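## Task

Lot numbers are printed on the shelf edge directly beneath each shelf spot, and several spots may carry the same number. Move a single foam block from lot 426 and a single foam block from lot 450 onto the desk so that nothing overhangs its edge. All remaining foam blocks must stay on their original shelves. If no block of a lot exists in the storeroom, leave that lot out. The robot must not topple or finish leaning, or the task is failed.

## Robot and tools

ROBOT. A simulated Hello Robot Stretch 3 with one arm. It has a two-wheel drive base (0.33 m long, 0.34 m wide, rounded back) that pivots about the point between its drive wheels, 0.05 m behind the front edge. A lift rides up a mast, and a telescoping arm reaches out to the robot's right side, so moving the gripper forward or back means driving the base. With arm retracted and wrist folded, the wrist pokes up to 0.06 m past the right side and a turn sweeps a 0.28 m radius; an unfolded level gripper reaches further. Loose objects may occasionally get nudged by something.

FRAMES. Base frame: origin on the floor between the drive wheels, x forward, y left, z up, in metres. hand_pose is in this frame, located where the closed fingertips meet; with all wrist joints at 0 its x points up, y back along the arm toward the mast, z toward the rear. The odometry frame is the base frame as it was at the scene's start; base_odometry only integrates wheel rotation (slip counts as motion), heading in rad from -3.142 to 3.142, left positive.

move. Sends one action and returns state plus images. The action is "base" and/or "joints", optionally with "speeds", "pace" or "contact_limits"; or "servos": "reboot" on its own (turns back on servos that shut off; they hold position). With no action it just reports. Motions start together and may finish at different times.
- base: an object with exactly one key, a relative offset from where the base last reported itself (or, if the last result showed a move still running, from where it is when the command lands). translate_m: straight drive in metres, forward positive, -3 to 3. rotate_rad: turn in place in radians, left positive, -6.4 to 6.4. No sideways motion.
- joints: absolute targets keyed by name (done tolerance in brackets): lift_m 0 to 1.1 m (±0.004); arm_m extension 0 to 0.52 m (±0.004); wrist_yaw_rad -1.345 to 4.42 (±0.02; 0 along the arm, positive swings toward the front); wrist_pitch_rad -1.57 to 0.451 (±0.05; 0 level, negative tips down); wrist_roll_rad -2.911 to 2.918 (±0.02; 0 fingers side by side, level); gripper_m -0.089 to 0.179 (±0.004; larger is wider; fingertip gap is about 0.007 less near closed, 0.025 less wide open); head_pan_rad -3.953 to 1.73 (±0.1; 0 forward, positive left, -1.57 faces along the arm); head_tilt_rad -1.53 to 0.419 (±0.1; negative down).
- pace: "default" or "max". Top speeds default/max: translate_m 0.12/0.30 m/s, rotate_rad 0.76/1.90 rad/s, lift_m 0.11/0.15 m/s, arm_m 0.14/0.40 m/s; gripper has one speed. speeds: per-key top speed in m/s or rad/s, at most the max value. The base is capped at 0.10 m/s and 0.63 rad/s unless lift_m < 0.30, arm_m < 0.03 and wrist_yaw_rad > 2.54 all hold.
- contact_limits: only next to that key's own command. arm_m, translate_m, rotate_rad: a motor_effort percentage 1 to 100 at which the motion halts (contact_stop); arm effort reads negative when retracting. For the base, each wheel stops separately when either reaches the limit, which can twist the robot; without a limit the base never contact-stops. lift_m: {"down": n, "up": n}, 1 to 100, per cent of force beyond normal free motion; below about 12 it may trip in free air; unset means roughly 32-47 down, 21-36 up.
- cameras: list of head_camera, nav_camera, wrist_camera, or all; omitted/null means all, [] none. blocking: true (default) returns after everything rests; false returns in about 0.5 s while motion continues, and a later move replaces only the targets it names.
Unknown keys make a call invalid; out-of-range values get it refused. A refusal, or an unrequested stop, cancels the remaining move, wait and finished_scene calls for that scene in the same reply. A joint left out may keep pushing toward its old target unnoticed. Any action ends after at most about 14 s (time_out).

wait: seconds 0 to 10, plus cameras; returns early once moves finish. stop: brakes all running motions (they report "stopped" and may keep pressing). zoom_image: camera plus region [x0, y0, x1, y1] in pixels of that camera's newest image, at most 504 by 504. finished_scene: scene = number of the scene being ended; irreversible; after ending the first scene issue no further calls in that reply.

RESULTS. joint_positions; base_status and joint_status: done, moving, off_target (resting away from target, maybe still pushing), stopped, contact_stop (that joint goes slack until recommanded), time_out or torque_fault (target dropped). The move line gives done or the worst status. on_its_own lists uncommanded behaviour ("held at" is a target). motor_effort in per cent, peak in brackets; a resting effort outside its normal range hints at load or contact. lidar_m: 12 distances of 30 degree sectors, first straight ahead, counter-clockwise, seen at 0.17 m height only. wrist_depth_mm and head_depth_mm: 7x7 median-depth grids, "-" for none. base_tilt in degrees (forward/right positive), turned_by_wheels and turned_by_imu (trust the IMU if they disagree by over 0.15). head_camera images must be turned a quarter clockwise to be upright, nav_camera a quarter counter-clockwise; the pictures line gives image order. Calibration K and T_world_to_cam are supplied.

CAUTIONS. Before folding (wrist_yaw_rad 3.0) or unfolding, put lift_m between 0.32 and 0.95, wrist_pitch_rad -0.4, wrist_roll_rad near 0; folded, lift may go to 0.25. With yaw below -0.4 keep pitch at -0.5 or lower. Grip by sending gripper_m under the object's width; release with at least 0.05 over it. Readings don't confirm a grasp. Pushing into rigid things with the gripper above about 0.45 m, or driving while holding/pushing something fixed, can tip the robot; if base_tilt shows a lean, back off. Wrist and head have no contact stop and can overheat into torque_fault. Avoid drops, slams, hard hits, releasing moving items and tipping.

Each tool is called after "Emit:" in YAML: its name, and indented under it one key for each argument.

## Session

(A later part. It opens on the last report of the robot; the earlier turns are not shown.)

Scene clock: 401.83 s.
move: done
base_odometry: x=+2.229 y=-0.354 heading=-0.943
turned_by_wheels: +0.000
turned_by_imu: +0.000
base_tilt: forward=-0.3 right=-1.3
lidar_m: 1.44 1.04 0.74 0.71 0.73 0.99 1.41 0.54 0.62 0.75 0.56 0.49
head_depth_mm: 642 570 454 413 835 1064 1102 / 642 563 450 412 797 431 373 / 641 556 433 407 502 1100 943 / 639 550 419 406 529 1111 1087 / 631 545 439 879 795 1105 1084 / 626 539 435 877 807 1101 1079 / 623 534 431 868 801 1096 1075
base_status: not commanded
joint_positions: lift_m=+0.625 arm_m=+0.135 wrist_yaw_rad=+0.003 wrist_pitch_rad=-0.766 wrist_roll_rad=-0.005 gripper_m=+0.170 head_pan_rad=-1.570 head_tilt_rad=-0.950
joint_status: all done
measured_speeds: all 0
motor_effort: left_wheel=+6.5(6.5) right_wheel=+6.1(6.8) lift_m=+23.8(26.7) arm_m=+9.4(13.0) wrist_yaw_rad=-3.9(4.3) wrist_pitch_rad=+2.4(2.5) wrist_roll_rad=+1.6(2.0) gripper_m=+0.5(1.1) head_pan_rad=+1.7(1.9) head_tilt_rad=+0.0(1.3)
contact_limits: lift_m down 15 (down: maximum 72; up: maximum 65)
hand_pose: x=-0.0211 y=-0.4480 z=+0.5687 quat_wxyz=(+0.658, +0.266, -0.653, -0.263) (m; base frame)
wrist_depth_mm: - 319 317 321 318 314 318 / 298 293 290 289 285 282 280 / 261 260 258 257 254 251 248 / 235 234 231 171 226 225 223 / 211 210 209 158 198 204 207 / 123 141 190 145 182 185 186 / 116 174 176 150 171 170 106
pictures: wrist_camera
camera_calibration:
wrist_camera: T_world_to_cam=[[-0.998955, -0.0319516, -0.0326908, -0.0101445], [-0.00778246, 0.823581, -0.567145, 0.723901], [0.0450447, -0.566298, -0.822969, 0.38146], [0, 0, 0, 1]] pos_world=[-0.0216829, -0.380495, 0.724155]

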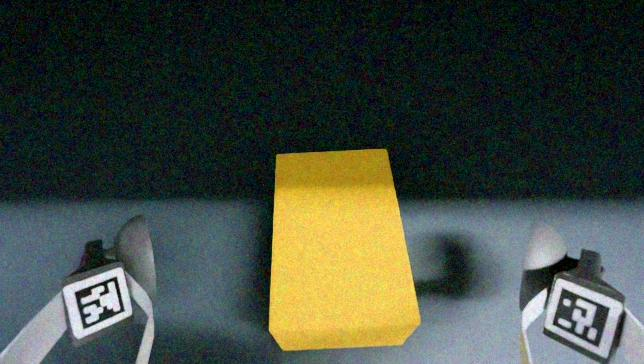

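Emit:
move:
  joints: {"gripper_m": 0.01}
  cameras: []

Emit:
move:
  joints: {"lift_m": 0.69}
  cameras: ["wrist_camera"]

Emit:
move:
  joints: {"arm_m": 0.0}
  cameras: ["wrist_camera"]

Emit:
move:
  joints: {"wrist_yaw_rad": 1.6, "head_pan_rad": -0.3, "head_tilt_rad": -0.5}
  cameras: ["wrist_camera","head_camera"]

Scene clock: 410.43 s.
move: done
base_odometry: x=+2.229 y=-0.354 heading=-0.943
turned_by_wheels: +0.000
turned_by_imu: +0.000
base_tilt: forward=-0.4 right=-1.1
lidar_m: 1.44 1.04 0.74 0.71 0.73 0.99 1.41 0.54 0.62 0.75 0.56 0.49
head_depth_mm: 643 569 455 413 831 1061 1107 / 643 562 451 411 797 430 373 / 639 557 434 407 501 1100 945 / 639 551 420 406 530 1108 1091 / 632 545 439 880 810 1104 1083 / 626 540 436 874 806 1096 1080 / 624 534 432 871 802 1095 1075
base_status: not commanded
joint_positions: lift_m=+0.625 arm_m=+0.135 wrist_yaw_rad=+0.003 wrist_pitch_rad=-0.766 wrist_roll_rad=-0.005 gripper_m=+0.011 head_pan_rad=-1.570 head_tilt_rad=-0.950
joint_status: all done
measured_speeds: all 0
motor_effort: left_wheel=+6.3(6.7) right_wheel=+6.2(6.6) lift_m=+23.9(24.3) arm_m=+2.0(5.2) wrist_yaw_rad=-2.4(4.3) wrist_pitch_rad=+2.4(2.6) wrist_roll_rad=+1.8(1.9) gripper_m=-16.7(90.1) head_pan_rad=+2.1(2.6) head_tilt_rad=-0.6(1.1)
contact_limits: lift_m down 15 (down: maximum 72; up: maximum 65)
hand_pose: x=-0.0211 y=-0.4480 z=+0.5687 quat_wxyz=(+0.658, +0.266, -0.653, -0.263) (m; base frame)
wrist_depth_mm: - 321 317 319 317 314 317 / 299 295 292 287 284 281 279 / 261 260 258 256 253 250 249 / 234 233 231 170 226 225 223 / 212 212 205 158 157 204 204 / 194 193 128 145 126 188 186 / 179 172 174 151 169 172 173
pictures: none
No camera images: "cameras" was empty.

Scene clock: 411.87 s.
move: done
base_odometry: x=+2.229 y=-0.354 heading=-0.943
turned_by_wheels: +0.000
turned_by_imu: +0.000
base_tilt: forward=-0.3 right=-1.2
lidar_m: 1.44 1.04 0.74 0.71 0.73 0.99 1.41 0.54 0.62 0.75 0.56 0.49
head_depth_mm: 644 567 454 412 831 773 327 / 642 563 451 411 414 358 326 / 640 558 434 407 454 1117 1097 / 638 552 420 406 482 1110 1084 / 633 545 439 878 813 1105 1082 / 625 538 436 880 805 1104 1081 / 624 532 431 870 801 1095 1072
base_status: not commanded
joint_positions: lift_m=+0.690 arm_m=+0.135 wrist_yaw_rad=+0.003 wrist_pitch_rad=-0.766 wrist_roll_rad=-0.005 gripper_m=+0.011 head_pan_rad=-1.570 head_tilt_rad=-0.950
joint_status: all done
measured_speeds: all 0
motor_effort: left_wheel=+6.3(6.9) right_wheel=+5.8(6.5) lift_m=+29.4(32.0) arm_m=-0.6(2.0) wrist_yaw_rad=-2.7(4.8) wrist_pitch_rad=+2.4(2.5) wrist_roll_rad=+1.6(1.9) gripper_m=-16.4(17.2) head_pan_rad=+2.5(2.9) head_tilt_rad=-0.4(1.2)
hand_pose: x=-0.0211 y=-0.4480 z=+0.6337 quat_wxyz=(+0.658, +0.266, -0.653, -0.263) (m; base frame)
wrist_depth_mm: 391 387 384 385 383 391 389 / - - - - - - - / - - - - - 328 327 / 316 312 311 170 305 303 301 / 287 283 276 158 160 276 273 / 262 262 127 144 126 252 250 / 240 103 231 151 226 232 230
pictures: wrist_camera
camera_calibration:
wrist_camera: T_world_to_cam=[[-0.99896, -0.0318126, -0.0326664, -0.00798595], [-0.00768189, 0.823585, -0.567141, 0.760766], [0.0449457, -0.5663, -0.822973, 0.434953], [0, 0, 0, 1]] pos_world=[-0.0216828, -0.380495, 0.789155]

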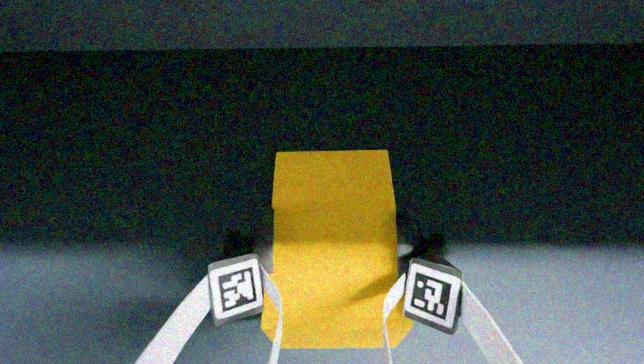

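Scene clock: 414.10 s.
move: done
base_odometry: x=+2.229 y=-0.354 heading=-0.943
turned_by_wheels: +0.000
turned_by_imu: +0.000
base_tilt: forward=-0.4 right=-1.1
lidar_m: 1.44 1.04 0.75 0.71 0.73 0.99 1.41 0.54 0.62 0.75 0.56 0.49
head_depth_mm: 642 569 455 413 834 772 328 / 640 562 451 412 826 358 326 / 641 559 434 407 823 354 391 / 638 552 420 406 698 391 913 / 633 545 438 880 810 1106 1083 / 626 539 435 876 806 1101 1082 / 625 533 432 870 805 1095 1074
base_status: not commanded
joint_positions: lift_m=+0.690 arm_m=+0.001 wrist_yaw_rad=+0.003 wrist_pitch_rad=-0.766 wrist_roll_rad=-0.005 gripper_m=+0.011 head_pan_rad=-1.570 head_tilt_rad=-0.950
joint_status: all done
measured_speeds: all 0
motor_effort: left_wheel=+5.8(6.6) right_wheel=+5.5(7.0) lift_m=+24.2(29.6) arm_m=-11.9(14.0) wrist_yaw_rad=-2.9(4.1) wrist_pitch_rad=+2.5(2.6) wrist_roll_rad=+1.7(1.9) gripper_m=-16.4(16.9) head_pan_rad=+2.5(3.1) head_tilt_rad=-0.8(1.4)
hand_pose: x=-0.0211 y=-0.3135 z=+0.6337 quat_wxyz=(+0.658, +0.266, -0.653, -0.263) (m; base frame)
wrist_depth_mm: - - - - - - - / - - - - - - - / - - - - - 326 327 / 318 313 312 169 305 302 301 / 287 285 278 158 160 274 273 / 262 263 127 144 126 252 250 / 248 103 239 137 135 240 239
pictures: wrist_camera
camera_calibration:
wrist_camera: T_world_to_cam=[[-0.99896, -0.0318126, -0.0326664, -0.00370716], [-0.00768189, 0.823585, -0.567141, 0.649993], [0.0449457, -0.5663, -0.822973, 0.51112], [0, 0, 0, 1]] pos_world=[-0.0216828, -0.245995, 0.789155]

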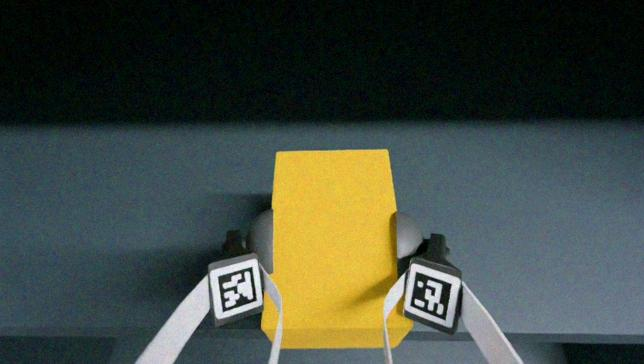

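Scene clock: 416.20 s.
move: done
base_odometry: x=+2.229 y=-0.354 heading=-0.943
turned_by_wheels: +0.000
turned_by_imu: +0.000
base_tilt: forward=-0.3 right=-1.2
lidar_m: 1.44 1.04 0.74 0.71 0.73 0.99 1.41 0.54 0.62 0.75 0.56 0.48
head_depth_mm: 1378 1448 431 464 494 592 697 / 1343 1465 1611 1758 1870 593 660 / 1294 1413 1543 1691 1872 1622 1316 / 1256 1350 1483 1632 1813 1595 1305 / 1212 1305 1424 1554 1723 1601 1302 / 1171 1262 1375 1496 1649 1586 1299 / 1140 1226 1324 1441 1579 1587 1289
base_status: not commanded
joint_positions: lift_m=+0.690 arm_m=+0.001 wrist_yaw_rad=+1.597 wrist_pitch_rad=-0.766 wrist_roll_rad=-0.005 gripper_m=+0.011 head_pan_rad=-0.292 head_tilt_rad=-0.495
joint_status: all done
measured_speeds: translate_m=+0.000 rotate_rad=+0.000 lift_m=+0.000 arm_m=+0.000 wrist_yaw_rad=+0.000 wrist_pitch_rad=+0.000 wrist_roll_rad=+0.000 head_pan_rad=-0.024 head_tilt_rad=+0.000
motor_effort: left_wheel=+5.7(6.5) right_wheel=+6.1(7.0) lift_m=+23.8(24.4) arm_m=-10.9(12.8) wrist_yaw_rad=+0.7(5.2) wrist_pitch_rad=+2.3(2.5) wrist_roll_rad=+1.7(1.9) gripper_m=-16.3(16.9) head_pan_rad=-3.2(4.8) head_tilt_rad=-5.0(6.6)
hand_pose: x=+0.1466 y=-0.1413 z=+0.6337 quat_wxyz=(+0.648, +0.653, -0.266, +0.287) (m; base frame)
wrist_depth_mm: - - - - - 340 323 / - - - - - 364 358 / - - - - - 327 324 / 957 966 960 170 928 307 299 / 883 879 159 158 151 288 272 / 800 806 128 145 126 259 250 / 736 706 719 151 151 - 230
pictures: head_camera (sideways), wrist_camera
camera_calibration:
head_camera: T_world_to_cam=[[-0.422948, 0.0787702, -0.902724, 1.19272], [0.314668, 0.946988, -0.0647969, 0.0820873], [0.849764, -0.311464, -0.425313, 0.503883], [0, 0, 0, 1]] pos_world=[0.0504461, -0.0147452, 1.29632]
wrist_camera: T_world_to_cam=[[0.0553644, -0.997932, -0.0326564, -0.121801], [-0.823159, -0.0271082, -0.567163, 0.508789], [0.565105, 0.058282, -0.822958, 0.613112], [0, 0, 0, 1]] pos_world=[0.0790855, -0.14349, 0.789155]

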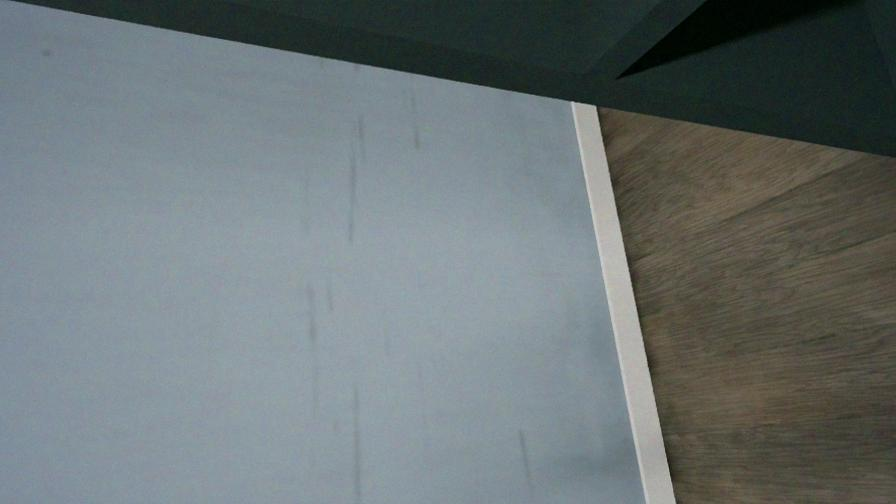

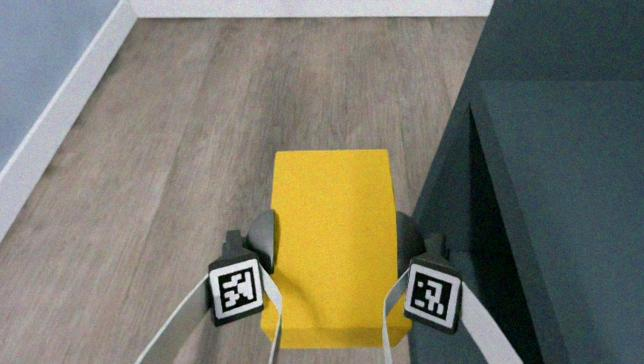

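Emit:
move:
  base: {"translate_m": 0.96}
  joints: {"lift_m": 0.88}
  cameras: []

Emit:
move:
  base: {"rotate_rad": -1.57}
  cameras: []

Emit:
move:
  base: {"translate_m": 0.9}
  cameras: ["nav_camera"]

Scene clock: 444.20 s.
move: done
base_odometry: x=+2.794 y=-1.131 heading=-0.943
turned_by_wheels: +0.000
turned_by_imu: +0.000
base_tilt: forward=-0.3 right=-1.2
lidar_m: 0.49 0.51 0.68 0.74 0.76 1.02 1.43 0.60 0.73 2.11 0.72 0.51
head_depth_mm: 447 490 541 604 687 792 933 / 430 469 517 576 651 742 868 / 415 451 494 548 615 698 806 / 401 435 475 524 582 659 753 / 388 419 457 501 557 623 709 / 375 405 439 480 531 593 670 / 364 392 423 461 507 564 633
base_status: done
joint_positions: lift_m=+0.880 arm_m=+0.001 wrist_yaw_rad=+1.597 wrist_pitch_rad=-0.766 wrist_roll_rad=-0.005 gripper_m=+0.011 head_pan_rad=-0.300 head_tilt_rad=-0.500
joint_status: all done
measured_speeds: all 0
motor_effort: left_wheel=+4.0(12.4) right_wheel=+6.7(10.8) lift_m=+29.2(32.3) arm_m=-1.5(9.0) wrist_yaw_rad=+2.0(3.6) wrist_pitch_rad=+2.4(2.6) wrist_roll_rad=+1.8(2.0) gripper_m=-16.7(17.3) head_pan_rad=-2.4(3.7) head_tilt_rad=-1.9(5.2)
hand_pose: x=+0.1466 y=-0.1413 z=+0.8237 quat_wxyz=(+0.648, +0.653, -0.266, +0.287) (m; base frame)
wrist_depth_mm: - - - - - - - / - - - - - - - / - - - - - - - / - - - 170 - - - / - - 152 158 151 - - / - - 127 144 126 949 952 / 928 896 891 151 854 874 874
pictures: none
No camera images: "cameras" was empty.

Scene clock: 447.80 s.
move: done
base_odometry: x=+2.794 y=-1.131 heading=-2.512
turned_by_wheels: -1.570
turned_by_imu: -1.545
base_tilt: forward=-0.3 right=-1.2
lidar_m: 1.99 0.71 0.51 0.49 0.51 0.69 0.74 0.76 1.04 1.43 0.59 0.74
head_depth_mm: 2928 3065 785 814 841 870 907 / 2789 3074 3050 3032 2000 1070 1114 / 2694 2949 3089 2981 2090 1607 1311 / 2649 2854 2973 2875 2077 1597 1303 / 2556 2773 3010 2920 2052 1580 1298 / 2454 2659 2856 2886 2065 1574 1286 / 2439 2616 2768 2851 2014 1565 1289
base_status: done
joint_positions: lift_m=+0.880 arm_m=+0.001 wrist_yaw_rad=+1.597 wrist_pitch_rad=-0.766 wrist_roll_rad=-0.005 gripper_m=+0.011 head_pan_rad=-0.300 head_tilt_rad=-0.500
joint_status: not commanded
measured_speeds: all 0
motor_effort: left_wheel=+7.8(12.8) right_wheel=-9.6(13.2) lift_m=+28.7(29.8) arm_m=-6.6(7.3) wrist_yaw_rad=+2.3(3.6) wrist_pitch_rad=+2.4(2.5) wrist_roll_rad=+1.7(1.9) gripper_m=-16.2(17.1) head_pan_rad=-2.1(3.2) head_tilt_rad=-0.1(2.1)
hand_pose: x=+0.1466 y=-0.1413 z=+0.8237 quat_wxyz=(+0.648, +0.653, -0.266, +0.287) (m; base frame)
wrist_depth_mm: - - - - - - - / - - - - - - - / - - - - - - - / - - - 170 - - - / - - 159 158 160 - - / - 984 128 144 126 - - / - 868 888 151 866 850 874
pictures: none
No camera images: "cameras" was empty.

Scene clock: 457.93 s.
move: done
base_odometry: x=+2.066 y=-1.661 heading=-2.512
turned_by_wheels: +0.000
turned_by_imu: +0.000
base_tilt: forward=-0.3 right=-1.0
lidar_m: 2.02 0.72 0.52 0.50 0.52 0.70 1.63 0.74 0.55 0.63 2.15 1.88
head_depth_mm: 2046 2229 2347 2593 2127 1640 1320 / 1971 2139 2274 2590 2115 1619 1322 / 1922 2068 2202 2405 2075 1604 1307 / 1845 1994 2191 2424 2063 1584 1304 / 1795 1912 2108 2305 2062 1587 1294 / 1734 1880 2044 2211 2045 1576 1297 / 1682 1809 1958 2133 2019 1577 1286
base_status: done
joint_positions: lift_m=+0.880 arm_m=+0.001 wrist_yaw_rad=+1.597 wrist_pitch_rad=-0.766 wrist_roll_rad=-0.005 gripper_m=+0.011 head_pan_rad=-0.300 head_tilt_rad=-0.500
joint_status: not commanded
measured_speeds: all 0
motor_effort: left_wheel=+4.1(11.8) right_wheel=+5.7(10.6) lift_m=+26.4(29.2) arm_m=-8.4(12.9) wrist_yaw_rad=+1.9(3.3) wrist_pitch_rad=+2.5(2.6) wrist_roll_rad=+1.8(2.0) gripper_m=-16.5(17.1) head_pan_rad=-1.7(3.1) head_tilt_rad=+1.5(2.5)
hand_pose: x=+0.1466 y=-0.1413 z=+0.8237 quat_wxyz=(+0.648, +0.653, -0.266, +0.287) (m; base frame)
wrist_depth_mm: - - - - - - - / - - - - - - - / - - - - - - - / 728 - - 170 - - - / - - 159 158 160 - - / - 996 127 145 127 954 964 / - 873 885 151 867 885 880
pictures: nav_camera (sideways)
camera_calibration:
nav_camera: T_world_to_cam=[[0.441016, -0.118653, 0.889621, -1.11732], [-0.279537, -0.960077, 0.0105256, 0.0381629], [0.852856, -0.253324, -0.456578, 0.542217], [0, 0, 0, 1]] pos_world=[0.0409913, 0.0414219, 1.24115]

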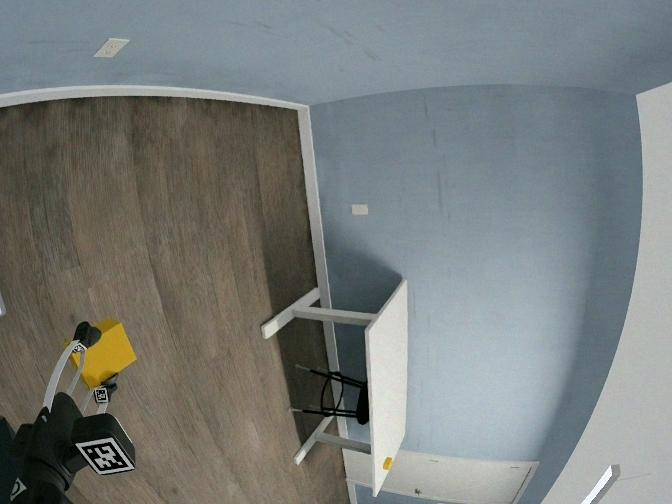

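Emit:
move:
  base: {"translate_m": 0.9}
  cameras: []

Emit:
move:
  base: {"rotate_rad": 1.57}
  joints: {"head_pan_rad": -1.6, "head_tilt_rad": -0.6}
  cameras: []

Emit:
move:
  base: {"translate_m": -1.05}
  cameras: ["nav_camera","head_camera"]

Scene clock: 474.10 s.
move: done
base_odometry: x=+1.338 y=-2.190 heading=-2.512
turned_by_wheels: +0.000
turned_by_imu: +0.000
base_tilt: forward=-0.3 right=-1.1
lidar_m: 1.22 0.73 0.53 0.51 0.53 0.72 1.93 1.18 1.49 3.74 1.15 1.21
head_depth_mm: 1169 1285 1416 1391 1789 1523 1331 / 1125 1229 1360 1483 1707 1611 1315 / 1089 1190 1295 1438 1607 1606 1312 / 1059 1148 1252 1376 1538 1595 1297 / 1027 1110 1206 1315 1465 1558 1294 / 994 1074 1164 1273 1398 1512 1297 / 967 1037 1118 1215 1332 1461 1291
base_status: done
joint_positions: lift_m=+0.880 arm_m=+0.001 wrist_yaw_rad=+1.597 wrist_pitch_rad=-0.766 wrist_roll_rad=-0.005 gripper_m=+0.011 head_pan_rad=-0.300 head_tilt_rad=-0.500
joint_status: not commanded
measured_speeds: all 0
motor_effort: left_wheel=+3.3(9.8) right_wheel=+7.1(10.7) lift_m=+24.8(26.8) arm_m=-2.4(7.5) wrist_yaw_rad=+2.7(4.0) wrist_pitch_rad=+2.5(2.6) wrist_roll_rad=+1.4(2.0) gripper_m=-16.2(17.1) head_pan_rad=-1.5(2.4) head_tilt_rad=+4.1(4.9)
hand_pose: x=+0.1466 y=-0.1413 z=+0.8237 quat_wxyz=(+0.648, +0.653, -0.266, +0.287) (m; base frame)
wrist_depth_mm: - - - - - - - / - - - - - - - / - - - - - - - / - - - 170 - - - / - - 159 158 160 - - / - 969 127 144 127 969 930 / - 870 876 151 863 885 879
pictures: none
No camera images: "cameras" was empty.

Scene clock: 477.70 s.
move: done
base_odometry: x=+1.338 y=-2.190 heading=-0.943
turned_by_wheels: +1.570
turned_by_imu: +1.545
base_tilt: forward=-0.3 right=-1.2
lidar_m: 0.51 0.52 0.70 1.82 1.30 1.47 3.73 1.16 1.19 1.23 0.74 0.53
head_depth_mm: 1026 1129 1257 1419 1631 1534 - / 1020 1119 1248 1408 1616 1535 - / 1012 1113 1239 1394 1595 1528 - / 1009 1106 1229 1382 1580 1503 - / 1002 1098 1222 1365 1564 1468 1227 / 998 1094 1213 1361 1558 1462 1216 / 991 1091 1208 1345 1532 1456 1210
base_status: done
joint_positions: lift_m=+0.880 arm_m=+0.001 wrist_yaw_rad=+1.597 wrist_pitch_rad=-0.766 wrist_roll_rad=-0.005 gripper_m=+0.011 head_pan_rad=-1.601 head_tilt_rad=-0.600
joint_status: all done
measured_speeds: all 0
motor_effort: left_wheel=-8.3(13.2) right_wheel=+9.8(12.3) lift_m=+24.5(25.2) arm_m=-9.3(9.3) wrist_yaw_rad=+2.1(3.4) wrist_pitch_rad=+2.4(2.6) wrist_roll_rad=+1.6(2.0) gripper_m=-16.6(17.1) head_pan_rad=+3.4(5.5) head_tilt_rad=-5.3(9.3)
hand_pose: x=+0.1466 y=-0.1413 z=+0.8237 quat_wxyz=(+0.648, +0.653, -0.266, +0.287) (m; base frame)
wrist_depth_mm: - - - - - - - / - - - - - - - / - - - - - - - / 743 - - 170 - - - / - - 153 158 154 - - / - - 128 144 126 961 953 / 914 884 888 152 850 894 882
pictures: none
No camera images: "cameras" was empty.

Scene clock: 489.33 s.
move: done
base_odometry: x=+0.722 y=-1.341 heading=-0.943
turned_by_wheels: +0.000
turned_by_imu: -0.001
base_tilt: forward=-0.2 right=-1.2
lidar_m: 1.55 1.60 1.08 1.03 1.07 1.43 2.73 1.31 0.80 0.81 1.29 1.62
head_depth_mm: 1041 1151 1283 1126 844 692 - / 1043 1146 1269 1118 837 683 - / 1034 1142 1262 1112 828 679 - / 1026 1135 1259 1098 823 674 - / 1025 1122 1247 1091 816 694 1224 / 1014 1116 1239 1074 809 688 1189 / 1013 1110 1230 1307 807 686 1217
base_status: done
joint_positions: lift_m=+0.880 arm_m=+0.001 wrist_yaw_rad=+1.597 wrist_pitch_rad=-0.766 wrist_roll_rad=-0.005 gripper_m=+0.011 head_pan_rad=-1.600 head_tilt_rad=-0.600
joint_status: not commanded
measured_speeds: all 0
motor_effort: left_wheel=-3.8(12.4) right_wheel=-7.8(12.0) lift_m=+29.0(30.0) arm_m=-9.9(13.0) wrist_yaw_rad=+1.4(3.7) wrist_pitch_rad=+2.5(2.6) wrist_roll_rad=+1.8(2.0) gripper_m=-16.5(17.2) head_pan_rad=+3.3(4.2) head_tilt_rad=-4.0(5.7)
hand_pose: x=+0.1466 y=-0.1413 z=+0.8237 quat_wxyz=(+0.648, +0.653, -0.266, +0.287) (m; base frame)
wrist_depth_mm: - - - - - - - / - - - - - - - / - - - - - - - / - - - 170 - - - / - - 159 158 160 - - / - - 127 145 126 949 956 / 919 898 895 151 884 895 876
pictures: head_camera (sideways), nav_camera (sideways)
camera_calibration:
head_camera: T_world_to_cam=[[-0.0310903, 0.521322, -0.852793, 1.12518], [0.996423, -0.0509152, -0.0674517, 0.0813683], [-0.0785842, -0.85184, -0.517874, 0.630024], [0, 0, 0, 1]] pos_world=[0.00341502, -0.0457609, 1.29131]
nav_camera: T_world_to_cam=[[0.00122708, -0.542947, 0.839766, -1.04964], [-0.999895, 0.0114314, 0.008852, 0.0447258], [-0.0144059, -0.839689, -0.542876, 0.659807], [0, 0, 0, 1]] pos_world=[0.0555142, -0.0163803, 1.23925]

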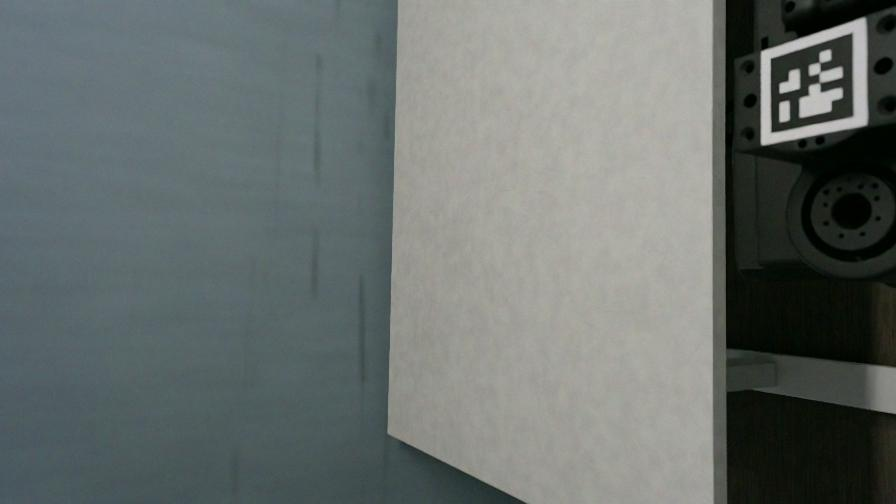

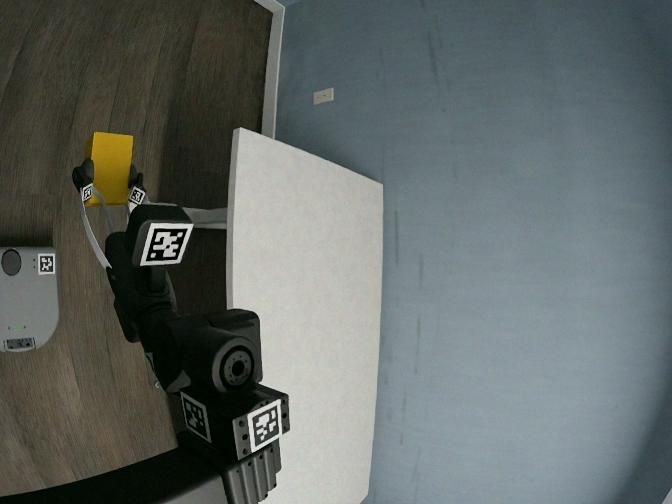

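Emit:
move:
  joints: {"wrist_yaw_rad": 0.0}
  cameras: []

Emit:
move:
  joints: {"arm_m": 0.33}
  cameras: []

Emit:
move:
  joints: {"lift_m": 0.83}
  cameras: []

Emit:
move:
  joints: {"lift_m": 0.805}
  contact_limits: {"lift_m": {"down": 14}}
  speeds: {"lift_m": 0.03}
  cameras: ["wrist_camera"]

Scene clock: 506.50 s.
move: done
base_odometry: x=+0.722 y=-1.341 heading=-0.943
turned_by_wheels: +0.000
turned_by_imu: +0.000
base_tilt: forward=-0.4 right=-1.0
lidar_m: 1.55 1.60 1.08 1.03 1.07 1.43 2.73 1.32 0.80 0.81 1.29 1.62
head_depth_mm: 1042 1150 1280 1132 842 690 - / 1038 1142 1273 1126 835 685 - / 1034 1137 1266 1112 829 682 - / 1028 1127 1261 1103 823 658 304 / 1020 1119 1245 1094 819 690 1139 / 1012 1120 1231 1083 816 690 1187 / 1007 1109 1231 1308 805 684 1207
base_status: not commanded
joint_positions: lift_m=+0.880 arm_m=+0.001 wrist_yaw_rad=+0.003 wrist_pitch_rad=-0.766 wrist_roll_rad=-0.005 gripper_m=+0.011 head_pan_rad=-1.600 head_tilt_rad=-0.600
joint_status: all done
measured_speeds: all 0
motor_effort: left_wheel=-4.0(4.5) right_wheel=-7.9(8.7) lift_m=+27.4(28.6) arm_m=-9.4(9.9) wrist_yaw_rad=-2.7(6.4) wrist_pitch_rad=+2.4(2.6) wrist_roll_rad=+1.7(2.2) gripper_m=-16.8(17.1) head_pan_rad=+3.3(3.9) head_tilt_rad=-3.5(4.2)
hand_pose: x=-0.0211 y=-0.3135 z=+0.8237 quat_wxyz=(+0.658, +0.266, -0.653, -0.263) (m; base frame)
wrist_depth_mm: - - - - - - - / - - - - - - - / - - - - - - - / - - - 171 - - - / - - 159 158 160 - - / - - 127 145 127 956 958 / 941 883 894 151 878 896 899
pictures: none
No camera images: "cameras" was empty.

Scene clock: 510.13 s.
move: done
base_odometry: x=+0.722 y=-1.341 heading=-0.943
turned_by_wheels: +0.000
turned_by_imu: +0.000
base_tilt: forward=-0.3 right=-1.2
lidar_m: 1.55 1.60 1.08 1.03 1.06 1.43 2.73 1.30 0.80 0.81 1.29 1.62
head_depth_mm: 1048 1152 1287 1128 314 - 1217 / 1038 1144 1268 388 314 703 1238 / 1033 1134 1236 463 828 702 1237 / 1022 1131 1255 479 764 697 1228 / 1023 1122 1244 1089 813 693 1219 / 1017 1117 1236 1079 810 689 1187 / 1013 1108 1234 1306 807 683 1208
base_status: not commanded
joint_positions: lift_m=+0.880 arm_m=+0.330 wrist_yaw_rad=+0.003 wrist_pitch_rad=-0.766 wrist_roll_rad=-0.005 gripper_m=+0.011 head_pan_rad=-1.600 head_tilt_rad=-0.600
joint_status: all done
measured_speeds: all 0
motor_effort: left_wheel=-4.2(4.3) right_wheel=-7.6(8.7) lift_m=+26.0(27.7) arm_m=+12.5(14.4) wrist_yaw_rad=-3.4(4.7) wrist_pitch_rad=+2.5(2.6) wrist_roll_rad=+1.8(2.0) gripper_m=-16.8(17.0) head_pan_rad=+3.7(4.3) head_tilt_rad=-2.5(4.2)
hand_pose: x=-0.0211 y=-0.6430 z=+0.8237 quat_wxyz=(+0.658, +0.266, -0.653, -0.263) (m; base frame)
wrist_depth_mm: - - - - - - - / - - - - - - - / - - - - - - - / - - - 169 - - - / - - 153 158 151 - - / - - 127 145 127 - - / - 94 - 137 130 - -
pictures: none
No camera images: "cameras" was empty.

Scene clock: 511.43 s.
move: done
base_odometry: x=+0.722 y=-1.341 heading=-0.943
turned_by_wheels: +0.000
turned_by_imu: +0.000
base_tilt: forward=-0.2 right=-1.2
lidar_m: 1.55 1.59 1.08 1.03 1.07 1.43 2.73 1.31 0.80 0.81 1.29 1.62
head_depth_mm: 1046 1150 1279 1129 842 313 - / 1040 1145 1275 1123 362 332 1214 / 1035 1140 1264 500 749 702 1235 / 1032 1126 1253 518 569 700 1231 / 1022 1123 1249 1091 816 693 1223 / 1016 1113 1240 1080 813 689 1187 / 1007 1106 1230 1315 805 682 1211
base_status: not commanded
joint_positions: lift_m=+0.830 arm_m=+0.330 wrist_yaw_rad=+0.003 wrist_pitch_rad=-0.766 wrist_roll_rad=-0.005 gripper_m=+0.011 head_pan_rad=-1.600 head_tilt_rad=-0.600
joint_status: all done
measured_speeds: all 0
motor_effort: left_wheel=-3.9(4.3) right_wheel=-7.3(8.6) lift_m=+25.5(26.4) arm_m=+11.5(13.4) wrist_yaw_rad=-3.8(4.5) wrist_pitch_rad=+2.5(2.5) wrist_roll_rad=+1.7(1.8) gripper_m=-16.4(17.1) head_pan_rad=+3.7(3.9) head_tilt_rad=-3.4(3.9)
hand_pose: x=-0.0211 y=-0.6430 z=+0.7737 quat_wxyz=(+0.658, +0.266, -0.653, -0.263) (m; base frame)
wrist_depth_mm: - - - - - - - / - - - - - - - / - - - - - - - / - - - 169 - - - / - - 153 158 152 - - / - - 128 145 127 - - / - 94 - 137 130 - -
pictures: none
No camera images: "cameras" was empty.

Scene clock: 512.70 s.
move: done
base_odometry: x=+0.722 y=-1.341 heading=-0.943
turned_by_wheels: +0.000
turned_by_imu: +0.000
base_tilt: forward=-0.5 right=-1.3
lidar_m: 1.55 1.59 1.08 1.03 1.07 1.43 2.72 1.31 0.80 0.81 1.29 1.62
head_depth_mm: 1047 1159 1280 1132 843 671 - / 1043 1144 1271 1121 399 331 1211 / 1032 1137 1265 530 509 700 1234 / 1029 1127 1252 1097 530 699 1222 / 1019 1122 1246 1092 815 695 1222 / 1014 1115 1240 1079 812 689 1186 / 1009 1109 1230 1306 806 687 1212
base_status: not commanded
joint_positions: lift_m=+0.805 arm_m=+0.330 wrist_yaw_rad=+0.002 wrist_pitch_rad=-0.752 wrist_roll_rad=-0.005 gripper_m=+0.011 head_pan_rad=-1.600 head_tilt_rad=-0.600
joint_status: all done
measured_speeds: all 0
motor_effort: left_wheel=-3.7(4.3) right_wheel=-6.9(8.9) lift_m=+16.5(25.8) arm_m=+10.5(11.7) wrist_yaw_rad=-2.9(4.3) wrist_pitch_rad=+0.0(2.5) wrist_roll_rad=+1.7(1.8) gripper_m=-15.4(16.8) head_pan_rad=+3.6(3.8) head_tilt_rad=-2.9(3.6)
contact_limits: lift_m down 14 (down: maximum 72; up: maximum 65)
hand_pose: x=-0.0212 y=-0.6456 z=+0.7510 quat_wxyz=(+0.660, +0.261, -0.655, -0.259) (m; base frame)
wrist_depth_mm: - - - - - - - / - - - - - - - / - - - - - - - / - - - 167 - - - / - - 151 155 151 - - / - - 127 142 126 - - / - 101 - 134 131 - -
pictures: wrist_camera
camera_calibration:
wrist_camera: T_world_to_cam=[[-0.998982, -0.0315297, -0.0322649, -0.0107033], [-0.00708009, 0.815923, -0.578118, 0.993312], [0.0445536, -0.577301, -0.815315, 0.406768], [0, 0, 0, 1]] pos_world=[-0.0217826, -0.575976, 0.90555]

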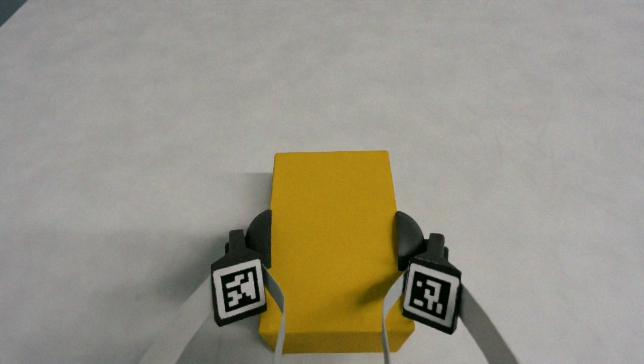

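Emit:
move:
  joints: {"gripper_m": 0.17}
  cameras: []

Emit:
move:
  joints: {"lift_m": 0.88}
  cameras: []

Emit:
move:
  joints: {"arm_m": 0.0}
  cameras: ["wrist_camera","nav_camera"]

Scene clock: 519.53 s.
move: done
base_odometry: x=+0.722 y=-1.341 heading=-0.943
turned_by_wheels: +0.000
turned_by_imu: +0.000
base_tilt: forward=-0.4 right=-1.2
lidar_m: 1.55 1.59 1.08 1.03 1.06 1.43 2.72 1.31 0.80 0.81 1.29 1.61
head_depth_mm: 1046 1151 1287 1134 840 671 - / 1035 1145 1278 1122 399 332 1212 / 1037 1135 1263 529 508 703 1231 / 1024 1129 1256 1097 529 695 1224 / 1025 1122 1243 1094 788 691 1222 / 1016 1116 1241 1079 812 688 1189 / 1010 1112 1232 1304 804 684 1206
base_status: not commanded
joint_positions: lift_m=+0.805 arm_m=+0.330 wrist_yaw_rad=+0.002 wrist_pitch_rad=-0.757 wrist_roll_rad=-0.005 gripper_m=+0.170 head_pan_rad=-1.600 head_tilt_rad=-0.600
joint_status: all done
measured_speeds: all 0
motor_effort: left_wheel=-3.9(4.3) right_wheel=-7.4(7.9) lift_m=+29.4(29.9) arm_m=+7.1(9.1) wrist_yaw_rad=-1.9(3.7) wrist_pitch_rad=+0.8(1.0) wrist_roll_rad=+1.7(1.9) gripper_m=+0.8(84.0) head_pan_rad=+3.0(3.8) head_tilt_rad=-2.9(3.4)
contact_limits: lift_m down 14 (down: maximum 72; up: maximum 65)
hand_pose: x=-0.0213 y=-0.6447 z=+0.7502 quat_wxyz=(+0.659, +0.263, -0.655, -0.260) (m; base frame)
wrist_depth_mm: - - - - - - - / - - - - - - - / - - - - - - - / - - - 167 - - - / - 143 - 152 151 - - / - 124 - 139 141 - - / - - - 132 132 - 106
pictures: none
No camera images: "cameras" was empty.

Scene clock: 521.03 s.
move: done
base_odometry: x=+0.722 y=-1.341 heading=-0.943
turned_by_wheels: +0.000
turned_by_imu: +0.000
base_tilt: forward=-0.3 right=-1.2
lidar_m: 1.55 1.60 1.08 1.03 1.07 1.43 2.72 1.31 0.80 0.81 1.29 1.61
head_depth_mm: 1043 1147 1280 1135 314 - 1220 / 1040 1139 1277 388 314 704 1237 / 1033 1137 1234 463 800 702 1234 / 1028 1127 1251 480 762 697 1230 / 1018 1118 1246 1090 790 694 1224 / 1013 1118 1240 1082 810 690 1192 / 1011 1107 1230 1312 806 684 1217
base_status: not commanded
joint_positions: lift_m=+0.880 arm_m=+0.330 wrist_yaw_rad=+0.002 wrist_pitch_rad=-0.758 wrist_roll_rad=-0.005 gripper_m=+0.170 head_pan_rad=-1.600 head_tilt_rad=-0.600
joint_status: all done
measured_speeds: all 0
motor_effort: left_wheel=-3.9(4.1) right_wheel=-6.7(7.7) lift_m=+27.8(32.0) arm_m=+5.9(7.4) wrist_yaw_rad=-3.6(3.6) wrist_pitch_rad=+1.0(1.1) wrist_roll_rad=+1.8(2.0) gripper_m=+1.0(1.0) head_pan_rad=+3.8(3.9) head_tilt_rad=-2.9(2.9)
hand_pose: x=-0.0213 y=-0.6445 z=+0.8251 quat_wxyz=(+0.659, +0.263, -0.655, -0.261) (m; base frame)
wrist_depth_mm: - - - - - - - / - - - - - - - / - - - - - - - / - - - - - - - / - 143 - - - - - / - 124 - - - - - / - - - - - - 106
pictures: none
No camera images: "cameras" was empty.

Scene clock: 524.67 s.
move: done
base_odometry: x=+0.722 y=-1.341 heading=-0.943
turned_by_wheels: +0.000
turned_by_imu: +0.000
base_tilt: forward=-0.4 right=-1.2
lidar_m: 1.55 1.60 1.08 1.03 1.06 1.43 2.73 1.30 0.80 0.81 1.29 1.62
head_depth_mm: 1048 1153 1284 1131 843 691 - / 1045 1150 1270 1125 834 683 - / 1033 1136 1264 1113 830 682 - / 1026 1125 1265 1100 787 658 304 / 1023 1124 1242 1088 815 693 1194 / 1017 1114 1242 1082 811 687 1135 / 1012 1108 1228 1307 803 687 1212
base_status: not commanded
joint_positions: lift_m=+0.880 arm_m=+0.001 wrist_yaw_rad=+0.002 wrist_pitch_rad=-0.758 wrist_roll_rad=-0.005 gripper_m=+0.170 head_pan_rad=-1.600 head_tilt_rad=-0.600
joint_status: all done
measured_speeds: all 0
motor_effort: left_wheel=-4.0(4.3) right_wheel=-6.6(7.9) lift_m=+27.4(27.4) arm_m=-11.6(14.1) wrist_yaw_rad=-2.0(3.2) wrist_pitch_rad=+1.0(1.1) wrist_roll_rad=+1.8(2.0) gripper_m=+0.5(1.2) head_pan_rad=+2.9(3.9) head_tilt_rad=-1.5(2.9)
hand_pose: x=-0.0213 y=-0.3151 z=+0.8251 quat_wxyz=(+0.659, +0.263, -0.655, -0.261) (m; base frame)
wrist_depth_mm: - - - - - - - / - - - - - - - / - - - - - - - / - - - - - - - / - - - - - - - / 123 141 978 978 973 963 963 / 116 898 897 894 900 890 106
pictures: nav_camera (sideways), wrist_camera
camera_calibration:
nav_camera: T_world_to_cam=[[0.00122708, -0.542947, 0.839766, -1.04964], [-0.999895, 0.0114314, 0.008852, 0.0447258], [-0.0144059, -0.839689, -0.542876, 0.659807], [0, 0, 0, 1]] pos_world=[0.0555142, -0.0163803, 1.23925]
wrist_camera: T_world_to_cam=[[-0.998982, -0.0313487, -0.0324414, 0.00230996], [-0.0070767, 0.819106, -0.573599, 0.763678], [0.0445545, -0.572785, -0.818494, 0.661987], [0, 0, 0, 1]] pos_world=[-0.0217826, -0.246284, 0.979952]

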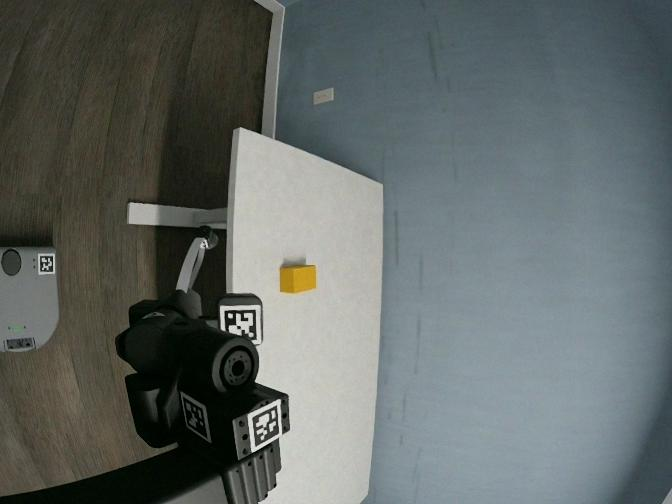

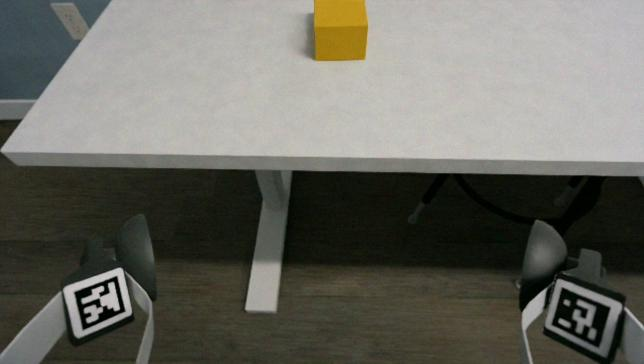

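Emit:
finished_scene:
  scene: 3

The scene is finished: the task was done.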